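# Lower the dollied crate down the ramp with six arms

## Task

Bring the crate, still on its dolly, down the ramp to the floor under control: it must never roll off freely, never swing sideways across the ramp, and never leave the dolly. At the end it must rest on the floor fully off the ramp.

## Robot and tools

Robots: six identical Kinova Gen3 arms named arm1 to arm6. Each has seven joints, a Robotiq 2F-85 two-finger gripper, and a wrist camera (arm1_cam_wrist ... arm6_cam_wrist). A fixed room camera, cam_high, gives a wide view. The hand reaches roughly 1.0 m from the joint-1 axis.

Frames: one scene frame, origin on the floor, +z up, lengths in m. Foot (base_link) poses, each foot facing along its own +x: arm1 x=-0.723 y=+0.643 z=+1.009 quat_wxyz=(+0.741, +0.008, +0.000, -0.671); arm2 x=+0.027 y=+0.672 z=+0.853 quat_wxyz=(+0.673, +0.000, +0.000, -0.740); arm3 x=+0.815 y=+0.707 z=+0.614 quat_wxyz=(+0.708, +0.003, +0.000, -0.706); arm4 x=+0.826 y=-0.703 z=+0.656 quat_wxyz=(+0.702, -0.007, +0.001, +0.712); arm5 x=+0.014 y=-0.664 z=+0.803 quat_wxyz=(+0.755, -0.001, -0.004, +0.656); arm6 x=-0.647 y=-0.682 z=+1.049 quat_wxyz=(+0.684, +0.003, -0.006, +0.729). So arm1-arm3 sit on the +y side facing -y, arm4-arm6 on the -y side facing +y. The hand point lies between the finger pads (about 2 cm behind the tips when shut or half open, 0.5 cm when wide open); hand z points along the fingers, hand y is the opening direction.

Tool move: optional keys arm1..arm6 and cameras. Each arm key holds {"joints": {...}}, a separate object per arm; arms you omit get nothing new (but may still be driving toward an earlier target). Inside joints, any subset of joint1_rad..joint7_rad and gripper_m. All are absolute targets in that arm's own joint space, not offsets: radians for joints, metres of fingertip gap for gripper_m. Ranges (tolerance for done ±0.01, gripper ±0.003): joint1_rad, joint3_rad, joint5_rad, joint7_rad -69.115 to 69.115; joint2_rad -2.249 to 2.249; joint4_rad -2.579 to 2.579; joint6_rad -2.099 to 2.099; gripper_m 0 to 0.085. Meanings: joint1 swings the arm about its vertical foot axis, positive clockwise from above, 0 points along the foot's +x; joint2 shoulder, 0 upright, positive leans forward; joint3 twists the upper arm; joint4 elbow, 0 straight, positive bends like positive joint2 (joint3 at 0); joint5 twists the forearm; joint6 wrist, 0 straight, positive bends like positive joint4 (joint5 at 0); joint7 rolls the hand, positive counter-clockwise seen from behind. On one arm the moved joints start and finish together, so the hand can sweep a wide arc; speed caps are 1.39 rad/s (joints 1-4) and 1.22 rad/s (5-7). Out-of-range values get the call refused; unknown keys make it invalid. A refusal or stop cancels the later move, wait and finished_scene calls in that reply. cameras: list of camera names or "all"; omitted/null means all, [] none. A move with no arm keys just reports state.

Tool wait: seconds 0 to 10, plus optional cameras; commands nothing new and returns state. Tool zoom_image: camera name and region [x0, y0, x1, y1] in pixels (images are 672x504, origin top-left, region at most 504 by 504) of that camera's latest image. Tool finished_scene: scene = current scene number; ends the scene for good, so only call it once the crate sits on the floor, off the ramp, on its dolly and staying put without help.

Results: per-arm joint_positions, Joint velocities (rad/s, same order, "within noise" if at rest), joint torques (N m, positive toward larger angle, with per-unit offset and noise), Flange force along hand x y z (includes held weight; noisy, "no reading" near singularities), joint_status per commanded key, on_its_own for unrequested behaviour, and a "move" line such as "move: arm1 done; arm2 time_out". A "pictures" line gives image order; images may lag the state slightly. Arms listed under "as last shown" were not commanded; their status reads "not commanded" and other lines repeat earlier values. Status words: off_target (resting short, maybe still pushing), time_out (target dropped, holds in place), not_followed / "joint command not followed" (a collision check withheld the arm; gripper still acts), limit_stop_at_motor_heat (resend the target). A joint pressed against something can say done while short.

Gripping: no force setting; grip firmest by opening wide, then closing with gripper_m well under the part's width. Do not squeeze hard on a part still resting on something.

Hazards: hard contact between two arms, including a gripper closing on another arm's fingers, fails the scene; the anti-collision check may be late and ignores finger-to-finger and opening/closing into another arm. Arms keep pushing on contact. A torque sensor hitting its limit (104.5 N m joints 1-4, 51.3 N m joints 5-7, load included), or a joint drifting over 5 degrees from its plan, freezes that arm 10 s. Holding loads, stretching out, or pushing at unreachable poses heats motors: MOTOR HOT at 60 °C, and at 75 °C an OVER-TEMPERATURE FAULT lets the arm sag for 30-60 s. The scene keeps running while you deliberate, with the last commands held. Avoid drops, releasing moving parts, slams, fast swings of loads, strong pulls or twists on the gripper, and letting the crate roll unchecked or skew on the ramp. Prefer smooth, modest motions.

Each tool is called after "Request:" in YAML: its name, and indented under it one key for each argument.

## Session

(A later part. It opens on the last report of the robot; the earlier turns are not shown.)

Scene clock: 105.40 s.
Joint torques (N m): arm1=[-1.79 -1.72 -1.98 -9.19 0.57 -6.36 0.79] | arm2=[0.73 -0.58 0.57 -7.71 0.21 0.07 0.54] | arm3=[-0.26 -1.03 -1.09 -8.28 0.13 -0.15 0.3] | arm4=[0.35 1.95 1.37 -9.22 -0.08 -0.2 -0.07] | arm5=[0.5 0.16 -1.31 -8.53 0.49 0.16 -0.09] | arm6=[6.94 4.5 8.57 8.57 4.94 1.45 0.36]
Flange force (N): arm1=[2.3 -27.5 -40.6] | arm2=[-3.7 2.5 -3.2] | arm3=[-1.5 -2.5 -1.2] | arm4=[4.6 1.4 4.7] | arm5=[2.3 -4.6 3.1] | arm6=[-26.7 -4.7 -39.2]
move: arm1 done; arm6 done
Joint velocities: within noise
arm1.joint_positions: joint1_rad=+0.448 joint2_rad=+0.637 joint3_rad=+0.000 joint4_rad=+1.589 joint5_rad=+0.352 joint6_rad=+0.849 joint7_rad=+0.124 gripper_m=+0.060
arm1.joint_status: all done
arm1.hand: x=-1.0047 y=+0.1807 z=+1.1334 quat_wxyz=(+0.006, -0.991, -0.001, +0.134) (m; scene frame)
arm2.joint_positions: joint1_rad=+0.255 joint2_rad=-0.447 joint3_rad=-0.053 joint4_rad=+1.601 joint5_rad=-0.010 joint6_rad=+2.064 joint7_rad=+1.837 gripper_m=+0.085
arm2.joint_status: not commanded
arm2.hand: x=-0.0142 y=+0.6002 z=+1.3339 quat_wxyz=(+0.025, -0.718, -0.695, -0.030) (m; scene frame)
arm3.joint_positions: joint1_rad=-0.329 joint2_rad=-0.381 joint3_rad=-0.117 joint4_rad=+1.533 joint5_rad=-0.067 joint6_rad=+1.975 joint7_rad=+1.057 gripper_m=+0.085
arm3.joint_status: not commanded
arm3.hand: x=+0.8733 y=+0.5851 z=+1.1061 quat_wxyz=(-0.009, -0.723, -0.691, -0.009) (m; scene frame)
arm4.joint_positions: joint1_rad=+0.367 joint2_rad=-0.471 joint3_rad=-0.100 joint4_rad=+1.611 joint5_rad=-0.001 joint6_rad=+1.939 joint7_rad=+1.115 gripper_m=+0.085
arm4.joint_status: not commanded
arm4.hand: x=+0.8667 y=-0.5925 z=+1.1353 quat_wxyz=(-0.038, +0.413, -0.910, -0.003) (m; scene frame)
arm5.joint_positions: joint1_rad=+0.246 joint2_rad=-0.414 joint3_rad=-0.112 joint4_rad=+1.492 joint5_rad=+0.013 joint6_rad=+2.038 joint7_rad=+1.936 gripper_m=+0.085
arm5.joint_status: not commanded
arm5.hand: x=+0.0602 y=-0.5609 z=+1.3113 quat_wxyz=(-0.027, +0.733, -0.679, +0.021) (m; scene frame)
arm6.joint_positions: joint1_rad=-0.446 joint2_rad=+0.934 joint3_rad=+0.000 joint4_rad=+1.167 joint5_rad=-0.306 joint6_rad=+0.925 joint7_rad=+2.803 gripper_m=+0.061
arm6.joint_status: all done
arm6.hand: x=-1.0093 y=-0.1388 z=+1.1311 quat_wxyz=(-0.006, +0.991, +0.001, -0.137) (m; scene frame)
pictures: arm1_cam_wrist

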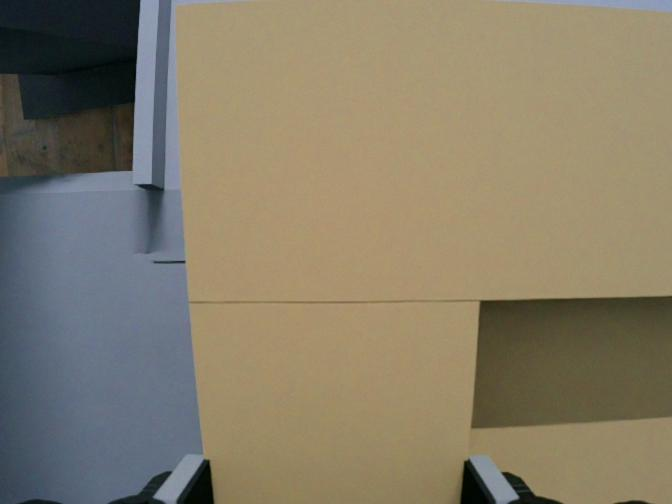

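Request:
move:
  arm1: {"joints":{"joint1_rad":0.4106,"joint2_rad":0.6197,"joint4_rad":1.6135,"joint5_rad":0.3558,"joint6_rad":0.8528,"joint7_rad":0.0836}}
  arm6: {"joints":{"joint1_rad":-0.4178,"joint2_rad":0.9111,"joint4_rad":1.2073,"joint5_rad":-0.3132,"joint6_rad":0.9154,"joint7_rad":2.8388}}
  cameras: ["cam_high"]

Request:
zoom_image:
  camera: "cam_high"
  region: [360, 60, 520, 200]

Scene clock: 110.27 s.
Joint torques (N m): arm1=[3.61 -35.38 6.97 -16.98 5.19 1.45 0.75] | arm2=[0.81 -0.55 0.56 -7.71 0.26 0.09 0.6] | arm3=[-0.33 -1.08 -1.07 -8.27 0.09 -0.15 0.3] | arm4=[0.38 2.04 1.36 -9.25 -0.09 -0.22 -0.07] | arm5=[0.59 0.14 -1.27 -8.52 0.48 0.11 -0.14] | arm6=[-4.32 -32.5 -4.57 -7.05 -3.95 2.91 -0.61]
Flange force (N): arm1=[19.2 -3.8 30.9] | arm2=[-3.7 2.7 -3.1] | arm3=[-1.6 -2.4 -1.2] | arm4=[4.8 1.2 4.8] | arm5=[2.4 -4.6 2.9] | arm6=[3.4 -17.9 14.9]
move: arm1 done; arm6 done
Joint velocities: within noise
arm1.joint_positions: joint1_rad=+0.411 joint2_rad=+0.620 joint3_rad=+0.000 joint4_rad=+1.614 joint5_rad=+0.356 joint6_rad=+0.853 joint7_rad=+0.084 gripper_m=+0.060
arm1.joint_status: all done
arm1.hand: x=-0.9850 y=+0.1807 z=+1.1361 quat_wxyz=(+0.006, -0.991, -0.001, +0.134) (m; scene frame)
arm2, arm3, arm4, arm5: as last shown
arm6.joint_positions: joint1_rad=-0.418 joint2_rad=+0.911 joint3_rad=+0.000 joint4_rad=+1.207 joint5_rad=-0.313 joint6_rad=+0.915 joint7_rad=+2.839 gripper_m=+0.061
arm6.joint_status: all done
arm6.hand: x=-0.9898 y=-0.1390 z=+1.1338 quat_wxyz=(-0.006, +0.991, +0.001, -0.137) (m; scene frame)
pictures: cam_high

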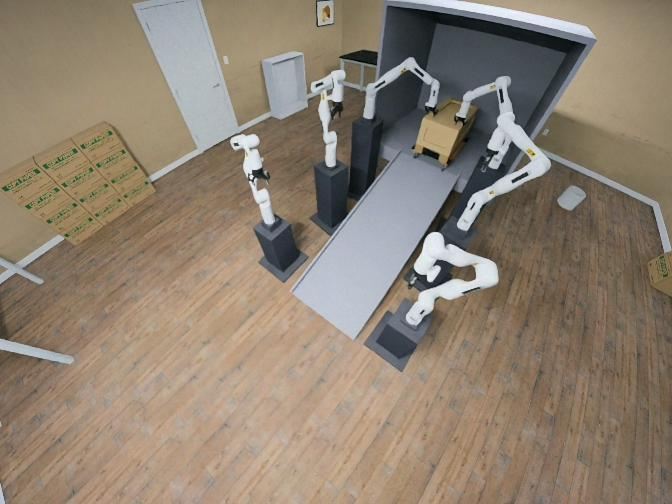

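Scaled by 3.150 from the camera's 672x504 image, which has a finer 960x720 frame.

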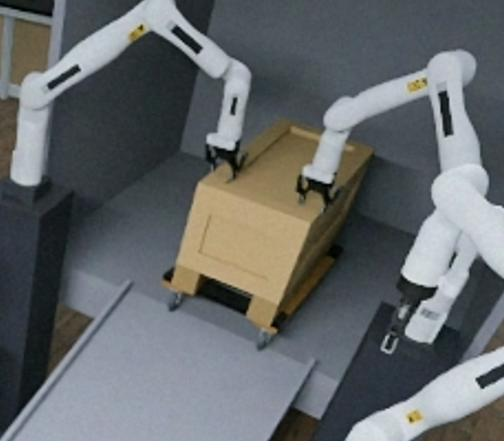

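Request:
move:
  arm1: {"joints":{"joint1_rad":0.3703,"joint2_rad":0.6174,"joint4_rad":1.6468,"joint5_rad":0.3663,"joint6_rad":0.835,"joint7_rad":0.0298}}
  arm6: {"joints":{"joint1_rad":-0.3878,"joint2_rad":0.9017,"joint4_rad":1.2512,"joint5_rad":-0.3247,"joint6_rad":0.8906,"joint7_rad":2.8831}}
  cameras: ["arm1_cam_wrist"]

Scene clock: 113.27 s.
Joint torques (N m): arm1=[2.56 -23.02 4.77 -14.67 3.97 -1.38 0.61] | arm2=[0.71 -0.59 0.66 -7.69 0.31 0.1 0.58] | arm3=[-0.3 -1.04 -1.1 -8.25 0.12 -0.15 0.3] | arm4=[0.36 1.97 1.34 -9.27 -0.08 -0.21 -0.08] | arm5=[0.53 0.18 -1.27 -8.47 0.48 0.11 -0.09] | arm6=[-7.71 -22.58 -6.72 -6.79 -4.79 -0.09 -0.73]
Flange force (N): arm1=[14.4 -14.0 4.6] | arm2=[-3.9 3.1 -3.2] | arm3=[-1.6 -2.5 -1.3] | arm4=[4.7 1.2 4.8] | arm5=[2.3 -4.4 2.7] | arm6=[9.5 -9.9 -6.9]
move: arm1 done; arm6 done
Joint velocities: within noise
arm1.joint_positions: joint1_rad=+0.370 joint2_rad=+0.617 joint3_rad=+0.000 joint4_rad=+1.647 joint5_rad=+0.366 joint6_rad=+0.835 joint7_rad=+0.030 gripper_m=+0.060
arm1.joint_status: all done
arm1.hand: x=-0.9643 y=+0.1807 z=+1.1294 quat_wxyz=(+0.006, -0.991, -0.001, +0.134) (m; scene frame)
arm2, arm3, arm4, arm5: as last shown
arm6.joint_positions: joint1_rad=-0.388 joint2_rad=+0.902 joint3_rad=+0.000 joint4_rad=+1.251 joint5_rad=-0.325 joint6_rad=+0.890 joint7_rad=+2.883 gripper_m=+0.061
arm6.joint_status: all done
arm6.hand: x=-0.9698 y=-0.1388 z=+1.1280 quat_wxyz=(-0.006, +0.991, +0.001, -0.137) (m; scene frame)
pictures: arm1_cam_wrist

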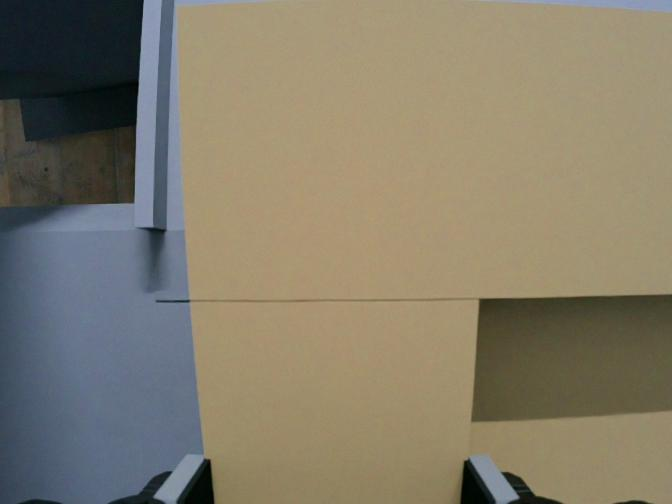

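Request:
move:
  arm1: {"joints":{"joint1_rad":0.3098,"joint2_rad":0.6151,"joint4_rad":1.6872,"joint5_rad":0.379,"joint6_rad":0.816,"joint7_rad":-0.0473}}
  arm6: {"joints":{"joint1_rad":-0.3413,"joint2_rad":0.8892,"joint4_rad":1.3086,"joint5_rad":-0.3406,"joint6_rad":0.8607,"joint7_rad":2.9493}}
  cameras: ["arm6_cam_wrist"]

Scene clock: 115.77 s.
Joint torques (N m): arm1=[3.04 -15.62 4.45 -12.44 3.4 -2.47 0.42] | arm2=[0.76 -0.54 0.57 -7.72 0.27 0.1 0.57] | arm3=[-0.28 -1.05 -1.03 -8.29 0.1 -0.16 0.29] | arm4=[0.34 1.98 1.36 -9.25 -0.09 -0.21 -0.07] | arm5=[0.57 0.15 -1.31 -8.48 0.5 0.13 -0.17] | arm6=[-8.65 -19.78 -7.58 -7.09 -5.27 -1.14 -1]
Flange force (N): arm1=[11.5 -17.8 -11.4] | arm2=[-3.7 2.7 -3.0] | arm3=[-1.5 -2.4 -1.2] | arm4=[4.7 1.3 4.8] | arm5=[2.4 -4.8 2.8] | arm6=[12.6 -6.3 -13.4]
move: arm1 done; arm6 done
Joint velocities: within noise
arm1.joint_positions: joint1_rad=+0.310 joint2_rad=+0.615 joint3_rad=+0.000 joint4_rad=+1.687 joint5_rad=+0.379 joint6_rad=+0.816 joint7_rad=-0.047 gripper_m=+0.060
arm1.joint_status: all done
arm1.hand: x=-0.9343 y=+0.1808 z=+1.1212 quat_wxyz=(+0.005, -0.991, -0.001, +0.134) (m; scene frame)
arm2, arm3, arm4, arm5: as last shown
arm6.joint_positions: joint1_rad=-0.341 joint2_rad=+0.889 joint3_rad=+0.000 joint4_rad=+1.309 joint5_rad=-0.341 joint6_rad=+0.861 joint7_rad=+2.949 gripper_m=+0.061
arm6.joint_status: all done
arm6.hand: x=-0.9397 y=-0.1387 z=+1.1206 quat_wxyz=(-0.006, +0.991, +0.001, -0.137) (m; scene frame)
pictures: arm6_cam_wrist

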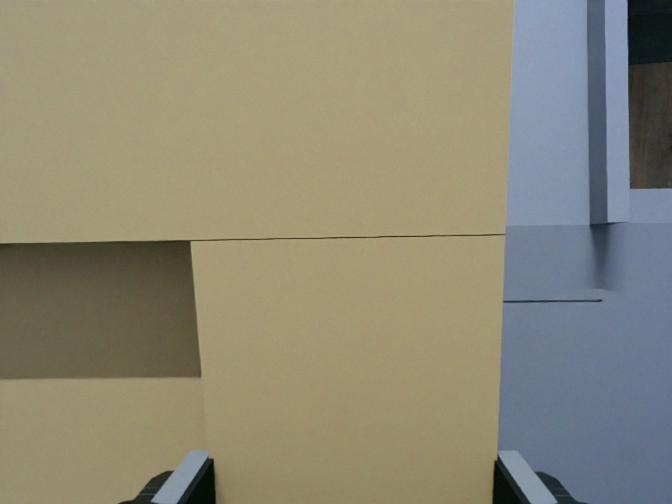

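Request:
move:
  arm1: {"joints":{"joint1_rad":0.2368,"joint2_rad":0.6151,"joint4_rad":1.7239,"joint5_rad":0.3895,"joint6_rad":0.8022,"joint7_rad":-0.1346}}
  arm6: {"joints":{"joint1_rad":-0.2838,"joint2_rad":0.879,"joint4_rad":1.3657,"joint5_rad":-0.358,"joint6_rad":0.8324,"joint7_rad":3.0281}}
  cameras: ["cam_high"]

Request:
zoom_image:
  camera: "cam_high"
  region: [360, 60, 520, 200]

Scene clock: 118.37 s.
Joint torques (N m): arm1=[0.73 -20.91 2.44 -10.21 1.46 0.62 -0.11] | arm2=[0.82 -0.53 0.67 -7.77 0.32 0.08 0.55] | arm3=[-0.3 -1.03 -1.08 -8.28 0.09 -0.12 0.3] | arm4=[0.36 2.02 1.36 -9.28 -0.07 -0.23 -0.09] | arm5=[0.5 0.1 -1.28 -8.51 0.47 0.12 -0.13] | arm6=[-9.77 -21.37 -9.29 -7.66 -6.89 -0.82 -2]
Flange force (N): arm1=[5.1 -8.8 6.3] | arm2=[-3.7 3.0 -2.9] | arm3=[-1.6 -2.4 -1.1] | arm4=[4.8 1.2 4.8] | arm5=[2.3 -4.6 2.8] | arm6=[17.5 -6.7 -11.2]
move: arm1 done; arm6 done
Joint velocities: within noise
arm1.joint_positions: joint1_rad=+0.237 joint2_rad=+0.615 joint3_rad=+0.000 joint4_rad=+1.724 joint5_rad=+0.390 joint6_rad=+0.802 joint7_rad=-0.135 gripper_m=+0.060
arm1.joint_status: all done
arm1.hand: x=-0.8992 y=+0.1809 z=+1.1131 quat_wxyz=(+0.006, -0.991, -0.001, +0.134) (m; scene frame)
arm2, arm3, arm4, arm5: as last shown
arm6.joint_positions: joint1_rad=-0.284 joint2_rad=+0.879 joint3_rad=+0.000 joint4_rad=+1.366 joint5_rad=-0.358 joint6_rad=+0.832 joint7_rad=+3.028 gripper_m=+0.061
arm6.joint_status: all done
arm6.hand: x=-0.9040 y=-0.1386 z=+1.1123 quat_wxyz=(-0.006, +0.991, +0.001, -0.137) (m; scene frame)
pictures: cam_high

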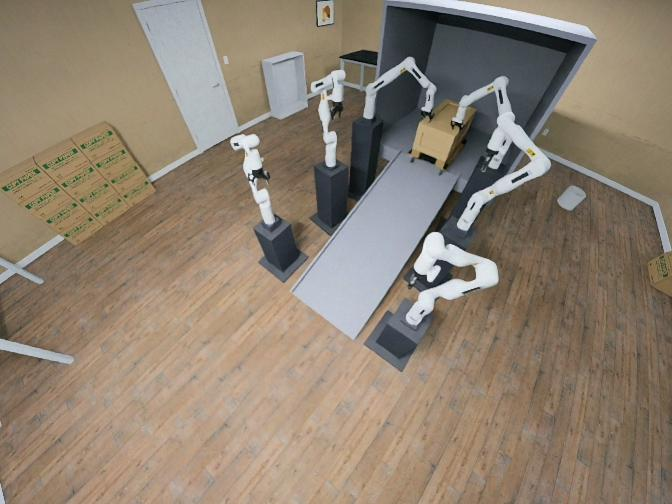

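Scaled by 3.150 from the camera's 672x504 image, which has a finer 960x720 frame.

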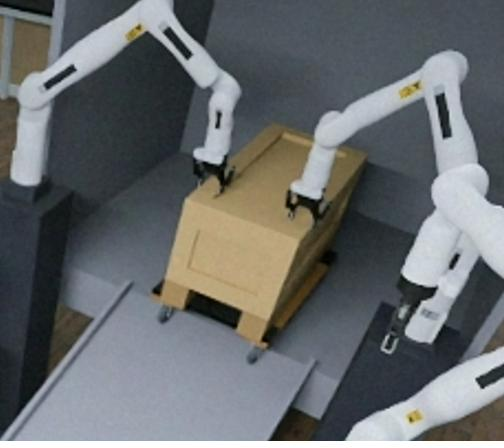

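Request:
move:
  arm1: {"joints":{"joint1_rad":0.1628,"joint2_rad":0.6223,"joint4_rad":1.7518,"joint5_rad":0.3976,"joint6_rad":0.7898,"joint7_rad":-0.2212}}
  arm6: {"joints":{"joint1_rad":-0.2241,"joint2_rad":0.8743,"joint4_rad":1.4119,"joint5_rad":-0.3734,"joint6_rad":0.8099,"joint7_rad":3.1069}}
  cameras: ["arm1_cam_wrist"]

Scene clock: 121.47 s.
Joint torques (N m): arm1=[1.46 -17.57 2.72 -8.38 0.82 0.69 -0.47] | arm2=[0.74 -0.51 0.65 -7.71 0.22 0.12 0.6] | arm3=[-0.33 -1.02 -1.07 -8.31 0.14 -0.17 0.28] | arm4=[0.35 2 1.36 -9.26 -0.08 -0.2 -0.06] | arm5=[0.63 0.12 -1.29 -8.47 0.49 0.1 -0.13] | arm6=[-9.82 -23.99 -9.89 -8.22 -7.47 -0.28 -2.26]
Flange force (N): arm1=[3.5 -8.8 -0.5] | arm2=[-3.7 3.0 -3.0] | arm3=[-1.4 -2.5 -1.1] | arm4=[4.7 1.3 4.8] | arm5=[2.3 -4.7 2.6] | arm6=[19.9 -7.0 -6.0]
move: arm1 done; arm6 done
Joint velocities: within noise
arm1.joint_positions: joint1_rad=+0.163 joint2_rad=+0.622 joint3_rad=+0.000 joint4_rad=+1.752 joint5_rad=+0.398 joint6_rad=+0.790 joint7_rad=-0.221 gripper_m=+0.060
arm1.joint_status: all done
arm1.hand: x=-0.8644 y=+0.1810 z=+1.1040 quat_wxyz=(+0.006, -0.991, -0.001, +0.134) (m; scene frame)
arm2, arm3, arm4, arm5: as last shown
arm6.joint_positions: joint1_rad=-0.224 joint2_rad=+0.874 joint3_rad=+0.000 joint4_rad=+1.412 joint5_rad=-0.374 joint6_rad=+0.810 joint7_rad=+3.107 gripper_m=+0.061
arm6.joint_status: all done
arm6.hand: x=-0.8685 y=-0.1385 z=+1.1039 quat_wxyz=(-0.006, +0.991, +0.001, -0.137) (m; scene frame)
pictures: arm1_cam_wrist

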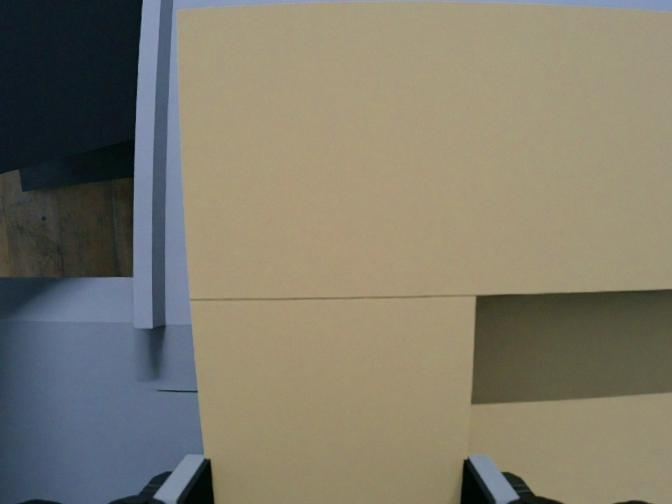

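Request:
move:
  arm1: {"joints":{"joint1_rad":0.0766,"joint2_rad":0.6366,"joint4_rad":1.7715,"joint5_rad":0.4021,"joint6_rad":0.7813,"joint7_rad":-0.3164}}
  arm6: {"joints":{"joint1_rad":-0.1518,"joint2_rad":0.8759,"joint4_rad":1.4528,"joint5_rad":-0.3886,"joint6_rad":0.7904,"joint7_rad":3.1983}}
  cameras: ["arm6_cam_wrist"]

Scene clock: 124.53 s.
Joint torques (N m): arm1=[3.41 -13.66 4.11 -6.86 0.83 0.41 -0.86] | arm2=[0.76 -0.58 0.63 -7.65 0.31 0.1 0.58] | arm3=[-0.31 -1 -1.05 -8.31 0.11 -0.15 0.27] | arm4=[0.36 1.99 1.38 -9.28 -0.09 -0.21 -0.08] | arm5=[0.54 0.21 -1.33 -8.43 0.48 0.09 -0.08] | arm6=[-8.46 -21.61 -8.71 -7.26 -6.95 -0.45 -2.37]
Flange force (N): arm1=[3.8 -9.9 -10.5] | arm2=[-3.9 3.0 -3.4] | arm3=[-1.4 -2.5 -1.0] | arm4=[4.8 1.3 4.9] | arm5=[2.5 -4.6 2.5] | arm6=[17.9 -4.4 -9.5]
move: arm1 done; arm6 done
Joint velocities: within noise
arm1.joint_positions: joint1_rad=+0.077 joint2_rad=+0.637 joint3_rad=+0.000 joint4_rad=+1.771 joint5_rad=+0.402 joint6_rad=+0.781 joint7_rad=-0.316 gripper_m=+0.060
arm1.joint_status: all done
arm1.hand: x=-0.8244 y=+0.1811 z=+1.0936 quat_wxyz=(+0.006, -0.991, -0.001, +0.134) (m; scene frame)
arm2, arm3, arm4, arm5: as last shown
arm6.joint_positions: joint1_rad=-0.152 joint2_rad=+0.876 joint3_rad=+0.000 joint4_rad=+1.453 joint5_rad=-0.389 joint6_rad=+0.790 joint7_rad=+3.198 gripper_m=+0.061
arm6.joint_status: all done
arm6.hand: x=-0.8270 y=-0.1383 z=+1.0937 quat_wxyz=(-0.006, +0.991, +0.001, -0.137) (m; scene frame)
pictures: arm6_cam_wrist

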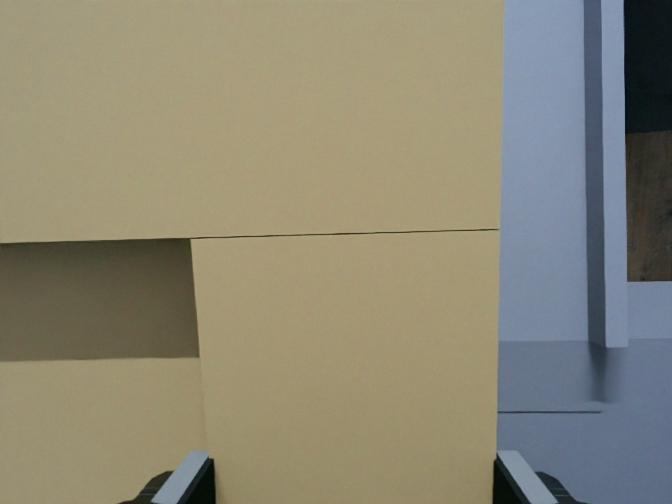

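Request:
move:
  arm1: {"joints":{"joint1_rad":-0.009,"joint2_rad":0.6562,"joint4_rad":1.7777,"joint5_rad":0.4002,"joint6_rad":0.7796,"joint7_rad":-0.4046}}
  arm6: {"joints":{"joint1_rad":-0.0782,"joint2_rad":0.8838,"joint4_rad":1.4794,"joint5_rad":-0.3989,"joint6_rad":0.7787,"joint7_rad":3.2857}}
  cameras: ["cam_high"]

Request:
zoom_image:
  camera: "cam_high"
  region: [360, 60, 520, 200]

Scene clock: 127.60 s.
Joint torques (N m): arm1=[4.92 -13.31 5.57 -5.9 0.84 0.95 -1.22] | arm2=[0.68 -0.51 0.57 -7.7 0.26 0.12 0.6] | arm3=[-0.32 -1.06 -1.06 -8.28 0.14 -0.16 0.28] | arm4=[0.36 1.98 1.32 -9.28 -0.07 -0.24 -0.1] | arm5=[0.53 0.2 -1.42 -8.42 0.43 0.07 -0.12] | arm6=[-7.91 -20.08 -8.2 -6.14 -6.54 -0.15 -2.29]
Flange force (N): arm1=[5.1 -9.0 -11.9] | arm2=[-3.7 2.9 -3.0] | arm3=[-1.5 -2.4 -1.2] | arm4=[4.7 1.1 4.8] | arm5=[2.7 -5.0 2.5] | arm6=[16.7 -3.5 -11.3]
move: arm1 done; arm6 done
Joint velocities: within noise
arm1.joint_positions: joint1_rad=-0.009 joint2_rad=+0.656 joint3_rad=+0.000 joint4_rad=+1.778 joint5_rad=+0.400 joint6_rad=+0.780 joint7_rad=-0.405 gripper_m=+0.060
arm1.joint_status: all done
arm1.hand: x=-0.7847 y=+0.1812 z=+1.0837 quat_wxyz=(+0.006, -0.991, -0.001, +0.134) (m; scene frame)
arm2, arm3, arm4, arm5: as last shown
arm6.joint_positions: joint1_rad=-0.078 joint2_rad=+0.884 joint3_rad=+0.000 joint4_rad=+1.479 joint5_rad=-0.399 joint6_rad=+0.779 joint7_rad=+3.286 gripper_m=+0.061
arm6.joint_status: all done
arm6.hand: x=-0.7859 y=-0.1382 z=+1.0835 quat_wxyz=(-0.006, +0.991, +0.001, -0.137) (m; scene frame)
pictures: cam_high

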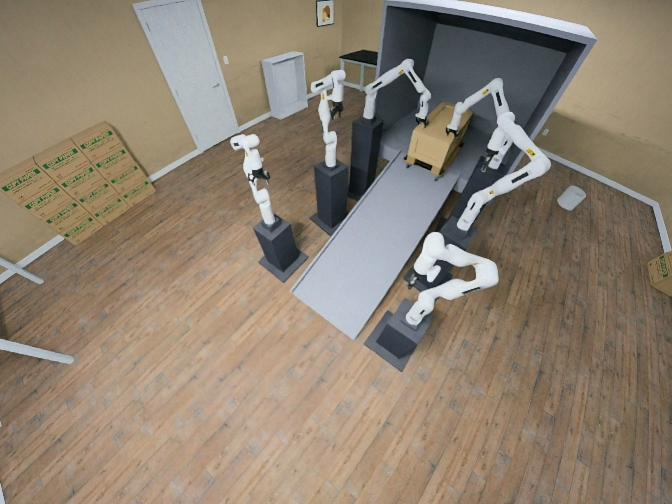

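Scaled by 3.150 from the camera's 672x504 image, which has a finer 960x720 frame.

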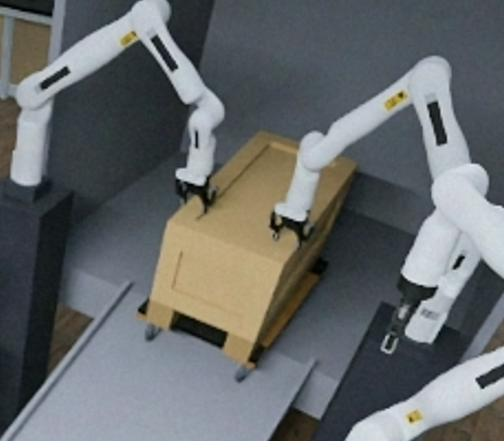

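Request:
move:
  arm1: {"joints":{"joint1_rad":-0.0944,"joint2_rad":0.6803,"joint4_rad":1.7705,"joint5_rad":0.3925,"joint6_rad":0.7853,"joint7_rad":-0.4857}}
  arm6: {"joints":{"joint1_rad":-0.0034,"joint2_rad":0.8963,"joint4_rad":1.4923,"joint5_rad":-0.4036,"joint6_rad":0.7756,"joint7_rad":3.3679}}
  cameras: ["arm1_cam_wrist", "arm6_cam_wrist"]

Scene clock: 130.40 s.
Joint torques (N m): arm1=[3.45 -19.18 4.66 -3.74 -0.16 4.07 -1.3] | arm2=[0.79 -0.53 0.59 -7.76 0.25 0.11 0.68] | arm3=[-0.32 -1.08 -1.1 -8.27 0.13 -0.17 0.3] | arm4=[0.34 2.01 1.36 -9.25 -0.08 -0.21 -0.07] | arm5=[0.51 0.2 -1.37 -8.53 0.48 0.06 -0.13] | arm6=[-5.86 -26.33 -7.04 -4.66 -6.09 2.61 -2.42]
Flange force (N): arm1=[5.4 0.9 5.9] | arm2=[-3.8 3.1 -2.9] | arm3=[-1.6 -2.4 -1.3] | arm4=[4.8 1.3 4.8] | arm5=[2.7 -4.8 2.9] | arm6=[16.6 -10.6 5.4]
move: arm1 done; arm6 done
Joint velocities: within noise
arm1.joint_positions: joint1_rad=-0.094 joint2_rad=+0.680 joint3_rad=+0.000 joint4_rad=+1.770 joint5_rad=+0.392 joint6_rad=+0.785 joint7_rad=-0.486 gripper_m=+0.060
arm1.joint_status: all done
arm1.hand: x=-0.7447 y=+0.1813 z=+1.0745 quat_wxyz=(+0.006, -0.991, -0.001, +0.134) (m; scene frame)
arm2.joint_positions: joint1_rad=+0.255 joint2_rad=-0.447 joint3_rad=-0.053 joint4_rad=+1.601 joint5_rad=-0.010 joint6_rad=+2.064 joint7_rad=+1.837 gripper_m=+0.085
arm2.joint_status: not commanded
arm2.hand: x=-0.0142 y=+0.6002 z=+1.3339 quat_wxyz=(+0.025, -0.718, -0.695, -0.030) (m; scene frame)
arm3.joint_positions: joint1_rad=-0.329 joint2_rad=-0.381 joint3_rad=-0.117 joint4_rad=+1.533 joint5_rad=-0.067 joint6_rad=+1.975 joint7_rad=+1.057 gripper_m=+0.085
arm3.joint_status: not commanded
arm3.hand: x=+0.8733 y=+0.5851 z=+1.1061 quat_wxyz=(-0.009, -0.723, -0.691, -0.009) (m; scene frame)
arm4.joint_positions: joint1_rad=+0.367 joint2_rad=-0.471 joint3_rad=-0.100 joint4_rad=+1.611 joint5_rad=-0.001 joint6_rad=+1.939 joint7_rad=+1.115 gripper_m=+0.085
arm4.joint_status: not commanded
arm4.hand: x=+0.8667 y=-0.5925 z=+1.1353 quat_wxyz=(-0.038, +0.413, -0.910, -0.003) (m; scene frame)
arm5.joint_positions: joint1_rad=+0.246 joint2_rad=-0.414 joint3_rad=-0.112 joint4_rad=+1.492 joint5_rad=+0.013 joint6_rad=+2.038 joint7_rad=+1.936 gripper_m=+0.085
arm5.joint_status: not commanded
arm5.hand: x=+0.0602 y=-0.5609 z=+1.3113 quat_wxyz=(-0.027, +0.733, -0.679, +0.021) (m; scene frame)
arm6.joint_positions: joint1_rad=-0.003 joint2_rad=+0.896 joint3_rad=+0.000 joint4_rad=+1.492 joint5_rad=-0.404 joint6_rad=+0.776 joint7_rad=+3.368 gripper_m=+0.061
arm6.joint_status: all done
arm6.hand: x=-0.7449 y=-0.1381 z=+1.0741 quat_wxyz=(-0.006, +0.991, +0.001, -0.137) (m; scene frame)
pictures: arm1_cam_wrist, arm6_cam_wrist

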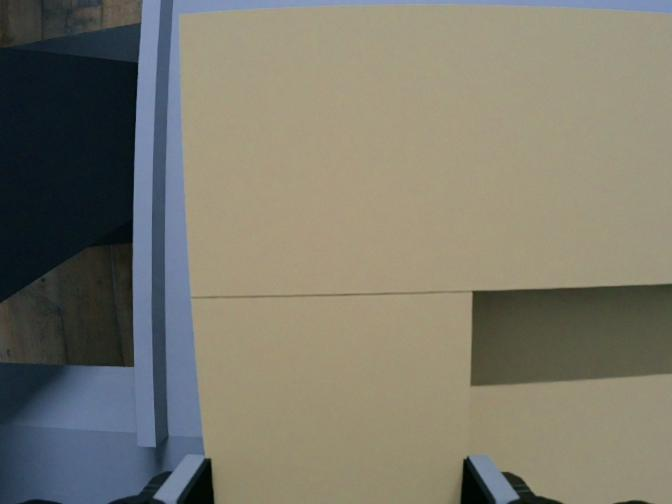

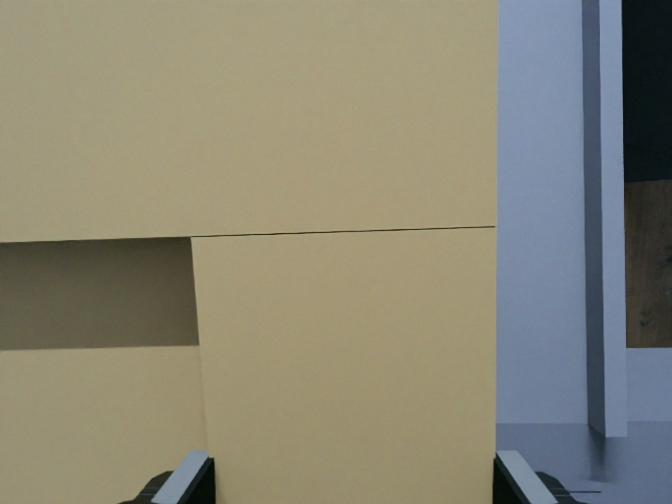

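Request:
move:
  arm1: {"joints":{"joint1_rad":-0.1775,"joint2_rad":0.7121,"joint4_rad":1.7511,"joint5_rad":0.3811,"joint6_rad":0.7936,"joint7_rad":-0.5609}}
  arm6: {"joints":{"joint1_rad":0.0714,"joint2_rad":0.9168,"joint4_rad":1.492,"joint5_rad":-0.4038,"joint6_rad":0.777,"joint7_rad":3.4457}}
  cameras: ["cam_high"]

Scene clock: 132.90 s.
Joint torques (N m): arm1=[4.53 -15.25 5.15 -2.8 -0.21 3.21 -1.52] | arm2=[0.78 -0.57 0.59 -7.72 0.25 0.08 0.62] | arm3=[-0.26 -1.04 -1.11 -8.29 0.1 -0.16 0.3] | arm4=[0.35 1.99 1.34 -9.22 -0.08 -0.22 -0.07] | arm5=[0.5 0.17 -1.33 -8.48 0.49 0.13 -0.12] | arm6=[-8.2 -18.88 -8.72 -3.06 -6.32 1.58 -2.28]
Flange force (N): arm1=[4.4 -1.9 -4.9] | arm2=[-3.8 2.9 -3.2] | arm3=[-1.6 -2.6 -1.2] | arm4=[4.7 1.2 4.6] | arm5=[2.4 -4.7 2.8] | arm6=[17.5 -6.1 -11.1]
move: arm1 done; arm6 done
Joint velocities: within noise
arm1.joint_positions: joint1_rad=-0.177 joint2_rad=+0.712 joint3_rad=+0.000 joint4_rad=+1.751 joint5_rad=+0.381 joint6_rad=+0.794 joint7_rad=-0.561 gripper_m=+0.060
arm1.joint_status: all done
arm1.hand: x=-0.7045 y=+0.1815 z=+1.0639 quat_wxyz=(+0.006, -0.991, -0.001, +0.134) (m; scene frame)
arm2, arm3, arm4, arm5: as last shown
arm6.joint_positions: joint1_rad=+0.071 joint2_rad=+0.917 joint3_rad=+0.000 joint4_rad=+1.492 joint5_rad=-0.404 joint6_rad=+0.777 joint7_rad=+3.446 gripper_m=+0.061
arm6.joint_status: all done
arm6.hand: x=-0.7042 y=-0.1380 z=+1.0632 quat_wxyz=(-0.006, +0.991, +0.001, -0.137) (m; scene frame)
pictures: cam_high

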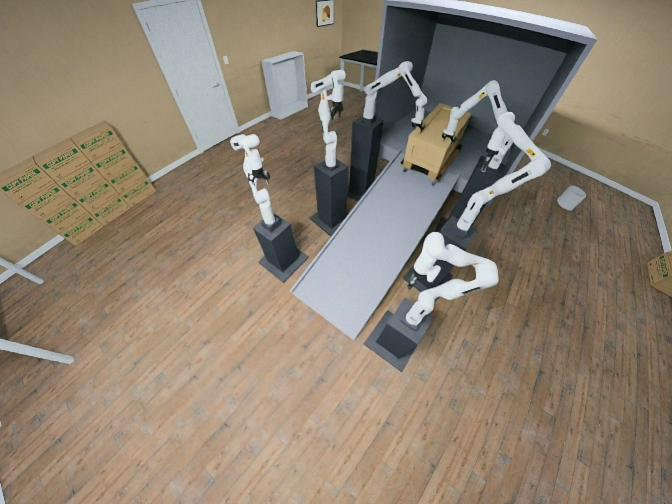

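Request:
move:
  arm1: {"joints":{"joint1_rad":-0.2668,"joint2_rad":0.7516,"joint4_rad":1.7129,"joint5_rad":0.3623,"joint6_rad":0.8127,"joint7_rad":-0.634}}
  arm6: {"joints":{"joint1_rad":0.1537,"joint2_rad":0.943,"joint4_rad":1.4759,"joint5_rad":-0.3972,"joint6_rad":0.789,"joint7_rad":3.5228}}
  cameras: ["arm1_cam_wrist"]

Scene clock: 135.97 s.
Joint torques (N m): arm1=[1.13 -19.17 1.95 -1.8 -1.67 4.55 -1.44] | arm2=[0.73 -0.58 0.62 -7.76 0.27 0.11 0.58] | arm3=[-0.29 -1.07 -1.08 -8.24 0.13 -0.14 0.31] | arm4=[0.39 1.96 1.34 -9.29 -0.08 -0.22 -0.07] | arm5=[0.59 0.06 -1.27 -8.5 0.5 0.1 -0.16] | arm6=[-7.81 -24.23 -8.9 -2.01 -6.19 3.89 -2.15]
Flange force (N): arm1=[1.1 5.1 6.6] | arm2=[-3.8 2.9 -2.9] | arm3=[-1.6 -2.3 -1.3] | arm4=[4.7 1.2 4.8] | arm5=[2.3 -4.8 2.7] | arm6=[20.5 -11.2 1.8]
move: arm1 done; arm6 done
Joint velocities: within noise
arm1.joint_positions: joint1_rad=-0.267 joint2_rad=+0.752 joint3_rad=+0.000 joint4_rad=+1.713 joint5_rad=+0.362 joint6_rad=+0.813 joint7_rad=-0.634 gripper_m=+0.060
arm1.joint_status: all done
arm1.hand: x=-0.6594 y=+0.1816 z=+1.0530 quat_wxyz=(+0.006, -0.991, -0.001, +0.134) (m; scene frame)
arm2, arm3, arm4, arm5: as last shown
arm6.joint_positions: joint1_rad=+0.154 joint2_rad=+0.943 joint3_rad=+0.000 joint4_rad=+1.476 joint5_rad=-0.397 joint6_rad=+0.789 joint7_rad=+3.523 gripper_m=+0.061
arm6.joint_status: all done
arm6.hand: x=-0.6592 y=-0.1378 z=+1.0524 quat_wxyz=(-0.006, +0.991, +0.001, -0.137) (m; scene frame)
pictures: arm1_cam_wrist

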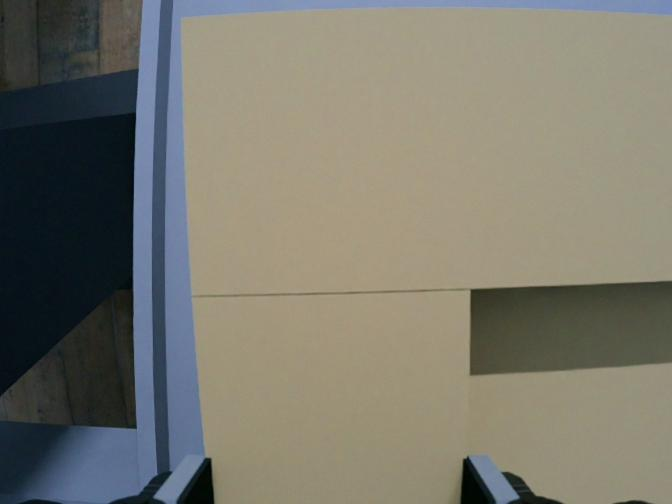

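Request:
move:
  arm1: {"joints":{"joint1_rad":-0.3499,"joint2_rad":0.7997,"joint4_rad":1.6556,"joint5_rad":0.3401,"joint6_rad":0.8394,"joint7_rad":-0.6966}}
  arm6: {"joints":{"joint1_rad":0.2368,"joint2_rad":0.9776,"joint4_rad":1.4422,"joint5_rad":-0.3846,"joint6_rad":0.8092,"joint7_rad":3.5942}}
  cameras: ["arm6_cam_wrist"]

Scene clock: 139.23 s.
Joint torques (N m): arm1=[3.69 -16.99 4.33 -2.99 -0.46 3.2 -1.51] | arm2=[0.83 -0.56 0.57 -7.75 0.26 0.1 0.58] | arm3=[-0.32 -1.05 -1.06 -8.29 0.13 -0.17 0.29] | arm4=[0.38 1.98 1.33 -9.29 -0.1 -0.19 -0.09] | arm5=[0.55 0.17 -1.38 -8.53 0.48 0.07 -0.15] | arm6=[-7.27 -21.89 -7.96 -2.83 -5.83 2.35 -1.99]
Flange force (N): arm1=[2.7 -2.2 -2.9] | arm2=[-3.7 2.6 -2.9] | arm3=[-1.5 -2.4 -1.2] | arm4=[4.7 1.1 5.0] | arm5=[2.7 -4.9 2.9] | arm6=[17.8 -5.5 -4.8]
move: arm1 done; arm6 done
Joint velocities: within noise
arm1.joint_positions: joint1_rad=-0.350 joint2_rad=+0.800 joint3_rad=+0.000 joint4_rad=+1.656 joint5_rad=+0.340 joint6_rad=+0.839 joint7_rad=-0.697 gripper_m=+0.060
arm1.joint_status: all done
arm1.hand: x=-0.6142 y=+0.1808 z=+1.0412 quat_wxyz=(+0.006, -0.991, -0.001, +0.134) (m; scene frame)
arm2, arm3, arm4, arm5: as last shown
arm6.joint_positions: joint1_rad=+0.237 joint2_rad=+0.978 joint3_rad=+0.000 joint4_rad=+1.442 joint5_rad=-0.385 joint6_rad=+0.809 joint7_rad=+3.594 gripper_m=+0.061
arm6.joint_status: all done
arm6.hand: x=-0.6130 y=-0.1377 z=+1.0405 quat_wxyz=(-0.006, +0.991, +0.001, -0.137) (m; scene frame)
pictures: arm6_cam_wrist

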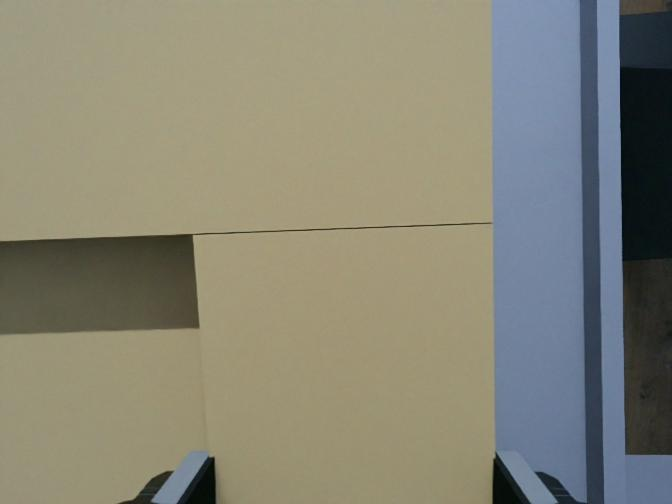

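Request:
move:
  arm1: {"joints":{"joint1_rad":-0.4277,"joint2_rad":0.8519,"joint4_rad":1.5856,"joint5_rad":0.3164,"joint6_rad":0.8723,"joint7_rad":-0.7515}}
  arm6: {"joints":{"joint1_rad":0.3163,"joint2_rad":1.0185,"joint4_rad":1.3915,"joint5_rad":-0.3673,"joint6_rad":0.8377,"joint7_rad":3.656}}
  cameras: ["cam_high"]

Request:
zoom_image:
  camera: "cam_high"
  region: [360, 60, 520, 200]

Scene clock: 144.17 s.
Joint torques (N m): arm1=[4.97 -14.41 5.13 -1.37 -0.2 3.34 -1.5] | arm2=[0.76 -0.53 0.56 -7.7 0.3 0.15 0.65] | arm3=[-0.31 -1.05 -1.09 -8.3 0.11 -0.15 0.3] | arm4=[0.36 1.99 1.37 -9.28 -0.07 -0.2 -0.06] | arm5=[0.49 0.07 -1.33 -8.44 0.41 0.13 -0.09] | arm6=[-8.34 -16.21 -8.35 -1.05 -5.67 1.7 -1.83]
Flange force (N): arm1=[3.5 -2.5 -9.7] | arm2=[-3.8 2.9 -3.0] | arm3=[-1.5 -2.5 -1.1] | arm4=[4.8 1.4 4.9] | arm5=[2.2 -4.8 2.5] | arm6=[16.4 -3.2 -16.5]
move: arm1 done; arm6 done
Joint velocities: within noise
arm1.joint_positions: joint1_rad=-0.428 joint2_rad=+0.852 joint3_rad=+0.000 joint4_rad=+1.586 joint5_rad=+0.316 joint6_rad=+0.872 joint7_rad=-0.751 gripper_m=+0.060
arm1.joint_status: all done
arm1.hand: x=-0.5691 y=+0.1809 z=+1.0291 quat_wxyz=(+0.006, -0.991, -0.001, +0.134) (m; scene frame)
arm2, arm3, arm4, arm5: as last shown
arm6.joint_positions: joint1_rad=+0.316 joint2_rad=+1.018 joint3_rad=+0.000 joint4_rad=+1.392 joint5_rad=-0.367 joint6_rad=+0.838 joint7_rad=+3.656 gripper_m=+0.061
arm6.joint_status: all done
arm6.hand: x=-0.5672 y=-0.1376 z=+1.0283 quat_wxyz=(-0.006, +0.991, +0.001, -0.137) (m; scene frame)
pictures: cam_high

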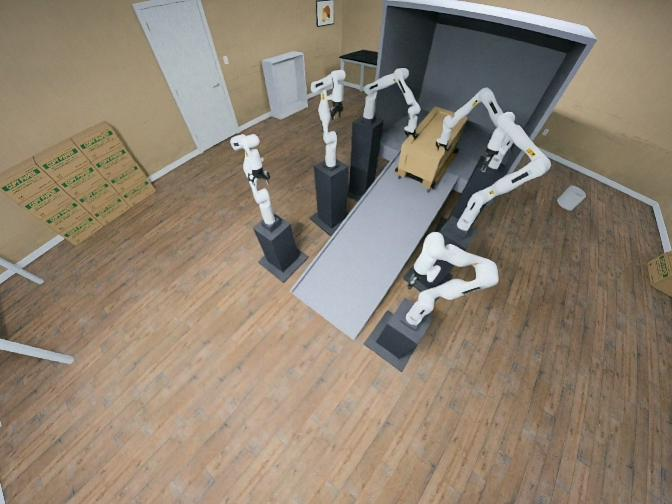

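Scaled by 3.150 from the camera's 672x504 image, which has a finer 960x720 frame.

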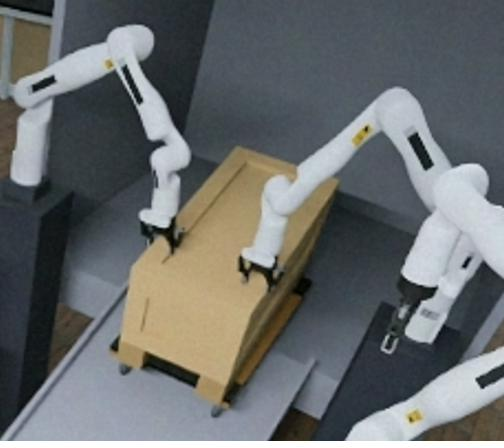

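Request:
move:
  arm1: {"joints":{"joint1_rad":-0.4995,"joint2_rad":0.9077,"joint4_rad":1.4989,"joint5_rad":0.2911,"joint6_rad":0.916,"joint7_rad":-0.7975}}
  arm6: {"joints":{"joint1_rad":0.3925,"joint2_rad":1.064,"joint4_rad":1.3229,"joint5_rad":-0.346,"joint6_rad":0.8772,"joint7_rad":3.7094}}
  cameras: ["arm1_cam_wrist", "arm6_cam_wrist"]

Scene clock: 146.93 s.
Joint torques (N m): arm1=[2.91 -19.02 3.24 -1.02 -1.17 4.91 -1.7] | arm2=[0.76 -0.56 0.62 -7.79 0.23 0.17 0.62] | arm3=[-0.36 -1.08 -1.11 -8.28 0.1 -0.16 0.29] | arm4=[0.33 1.97 1.35 -9.29 -0.1 -0.21 -0.09] | arm5=[0.53 0.07 -1.27 -8.47 0.44 0.19 -0.15] | arm6=[-5.31 -19.67 -5.57 0.42 -4.51 3.39 -1.9]
Flange force (N): arm1=[3.9 3.4 0.8] | arm2=[-3.9 2.9 -2.6] | arm3=[-1.6 -2.5 -1.2] | arm4=[4.7 1.2 4.9] | arm5=[2.1 -4.8 2.9] | arm6=[15.4 -9.9 -6.7]
move: arm1 done; arm6 done
Joint velocities: within noise
arm1.joint_positions: joint1_rad=-0.499 joint2_rad=+0.908 joint3_rad=+0.000 joint4_rad=+1.499 joint5_rad=+0.291 joint6_rad=+0.916 joint7_rad=-0.798 gripper_m=+0.060
arm1.joint_status: all done
arm1.hand: x=-0.5239 y=+0.1811 z=+1.0179 quat_wxyz=(+0.006, -0.991, -0.001, +0.134) (m; scene frame)
arm2, arm3, arm4, arm5: as last shown
arm6.joint_positions: joint1_rad=+0.393 joint2_rad=+1.064 joint3_rad=+0.000 joint4_rad=+1.323 joint5_rad=-0.346 joint6_rad=+0.877 joint7_rad=+3.709 gripper_m=+0.061
arm6.joint_status: all done
arm6.hand: x=-0.5212 y=-0.1374 z=+1.0168 quat_wxyz=(-0.006, +0.991, +0.001, -0.137) (m; scene frame)
pictures: arm1_cam_wrist, arm6_cam_wrist

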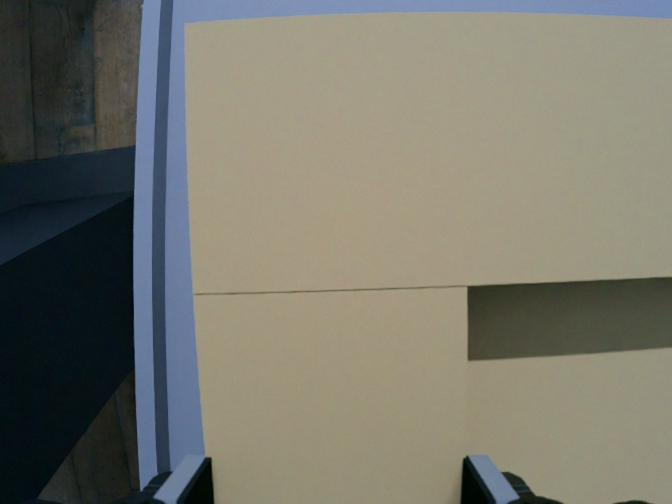

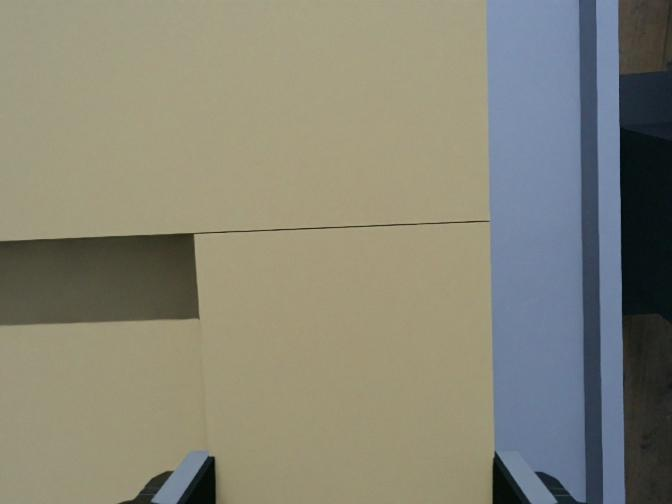

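Request:
move:
  arm1: {"joints":{"joint1_rad":-0.5719,"joint2_rad":0.9768,"joint4_rad":1.3826,"joint5_rad":0.2638,"joint6_rad":0.9751,"joint7_rad":-0.8406}}
  arm6: {"joints":{"joint1_rad":0.472,"joint2_rad":1.1223,"joint4_rad":1.225,"joint5_rad":-0.3203,"joint6_rad":0.9328,"joint7_rad":3.7598}}
  cameras: ["cam_high"]

Request:
zoom_image:
  camera: "cam_high"
  region: [360, 60, 520, 200]

Scene clock: 150.03 s.
Joint torques (N m): arm1=[1.16 -22.65 1.7 0.02 -1.88 6.93 -1.63] | arm2=[0.74 -0.62 0.58 -7.74 0.24 0.08 0.64] | arm3=[-0.29 -1.05 -1.08 -8.29 0.13 -0.17 0.31] | arm4=[0.37 1.98 1.34 -9.25 -0.09 -0.22 -0.07] | arm5=[0.5 0.14 -1.21 -8.53 0.49 0.08 -0.11] | arm6=[-3.99 -21.79 -4.33 1.83 -3.97 5 -1.94]
Flange force (N): arm1=[6.1 9.4 8.5] | arm2=[-3.9 2.9 -3.1] | arm3=[-1.5 -2.4 -1.2] | arm4=[4.7 1.2 4.7] | arm5=[2.3 -4.3 2.8] | arm6=[17.3 -15.1 -1.1]
move: arm1 done; arm6 done
Joint velocities: within noise
arm1.joint_positions: joint1_rad=-0.572 joint2_rad=+0.977 joint3_rad=+0.000 joint4_rad=+1.383 joint5_rad=+0.264 joint6_rad=+0.975 joint7_rad=-0.841 gripper_m=+0.060
arm1.joint_status: all done
arm1.hand: x=-0.4738 y=+0.1813 z=+1.0052 quat_wxyz=(+0.006, -0.991, -0.001, +0.134) (m; scene frame)
arm2, arm3, arm4, arm5: as last shown
arm6.joint_positions: joint1_rad=+0.472 joint2_rad=+1.122 joint3_rad=+0.000 joint4_rad=+1.225 joint5_rad=-0.320 joint6_rad=+0.933 joint7_rad=+3.760 gripper_m=+0.061
arm6.joint_status: all done
arm6.hand: x=-0.4706 y=-0.1372 z=+1.0039 quat_wxyz=(-0.006, +0.991, +0.001, -0.137) (m; scene frame)
pictures: cam_high

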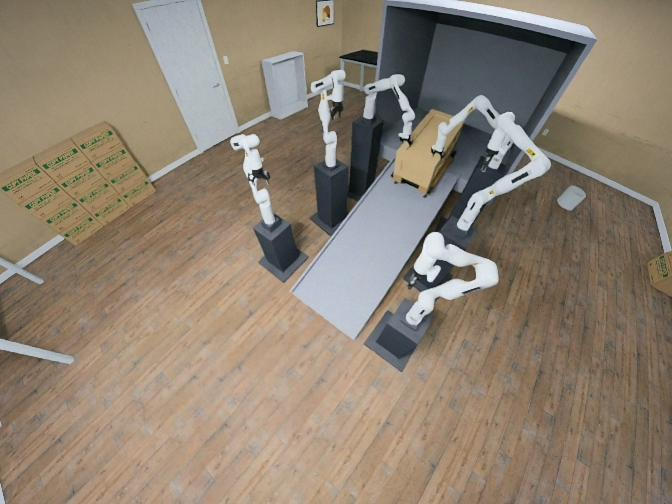

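Scaled by 3.150 from the camera's 672x504 image, which has a finer 960x720 frame.

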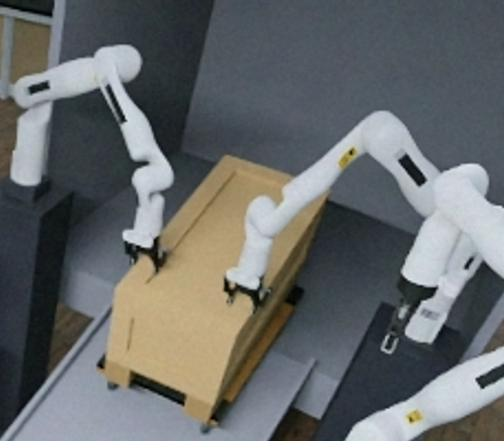

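Request:
move:
  arm1: {"joints":{"joint1_rad":-0.6363,"joint2_rad":1.0568,"joint4_rad":1.24,"joint5_rad":0.2383,"joint6_rad":1.0473,"joint7_rad":-0.8757}}
  arm6: {"joints":{"joint1_rad":0.5457,"joint2_rad":1.1913,"joint4_rad":1.101,"joint5_rad":-0.2941,"joint6_rad":1.0016,"joint7_rad":3.802}}
  cameras: ["arm1_cam_wrist", "arm6_cam_wrist"]

Scene clock: 153.23 s.
Joint torques (N m): arm1=[1.96 -19.61 1.9 -0.52 -1.45 5.59 -1.65] | arm2=[0.77 -0.61 0.59 -7.76 0.22 0.07 0.58] | arm3=[-0.3 -1.04 -1.11 -8.28 0.11 -0.18 0.3] | arm4=[0.36 1.99 1.35 -9.26 -0.07 -0.22 -0.09] | arm5=[0.58 0.14 -1.36 -8.61 0.41 0.08 -0.12] | arm6=[-6.58 -17.55 -6.04 2.16 -4.78 4.05 -1.97]
Flange force (N): arm1=[3.1 4.7 -0.6] | arm2=[-3.7 2.7 -3.1] | arm3=[-1.5 -2.6 -1.3] | arm4=[4.7 1.2 4.8] | arm5=[2.6 -4.9 3.2] | arm6=[18.6 -10.3 -11.4]
move: arm1 done; arm6 done
Joint velocities: within noise
arm1.joint_positions: joint1_rad=-0.636 joint2_rad=+1.057 joint3_rad=+0.000 joint4_rad=+1.240 joint5_rad=+0.238 joint6_rad=+1.047 joint7_rad=-0.876 gripper_m=+0.060
arm1.joint_status: all done
arm1.hand: x=-0.4237 y=+0.1809 z=+0.9914 quat_wxyz=(+0.006, -0.991, -0.001, +0.134) (m; scene frame)
arm2, arm3, arm4, arm5: as last shown
arm6.joint_positions: joint1_rad=+0.546 joint2_rad=+1.191 joint3_rad=+0.000 joint4_rad=+1.101 joint5_rad=-0.294 joint6_rad=+1.002 joint7_rad=+3.802 gripper_m=+0.061
arm6.joint_status: all done
arm6.hand: x=-0.4204 y=-0.1370 z=+0.9902 quat_wxyz=(-0.006, +0.991, +0.001, -0.137) (m; scene frame)
pictures: arm1_cam_wrist, arm6_cam_wrist

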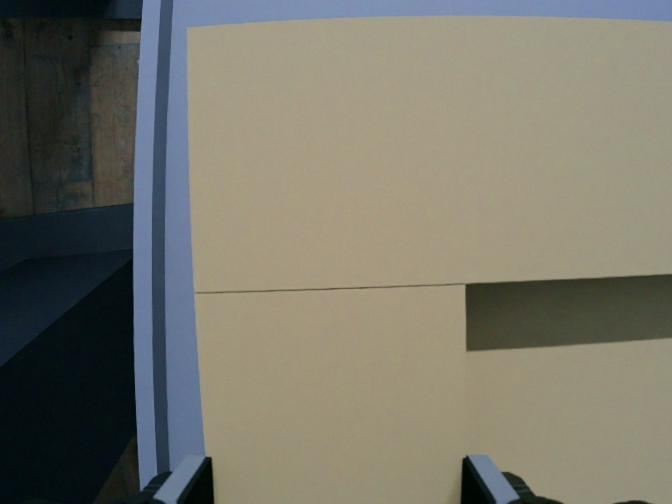

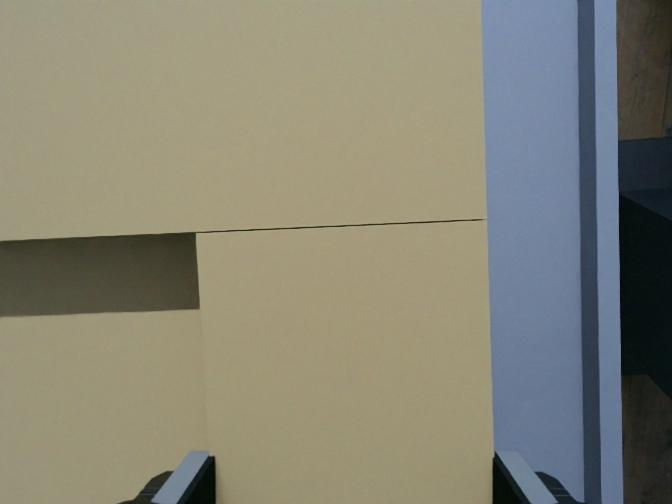

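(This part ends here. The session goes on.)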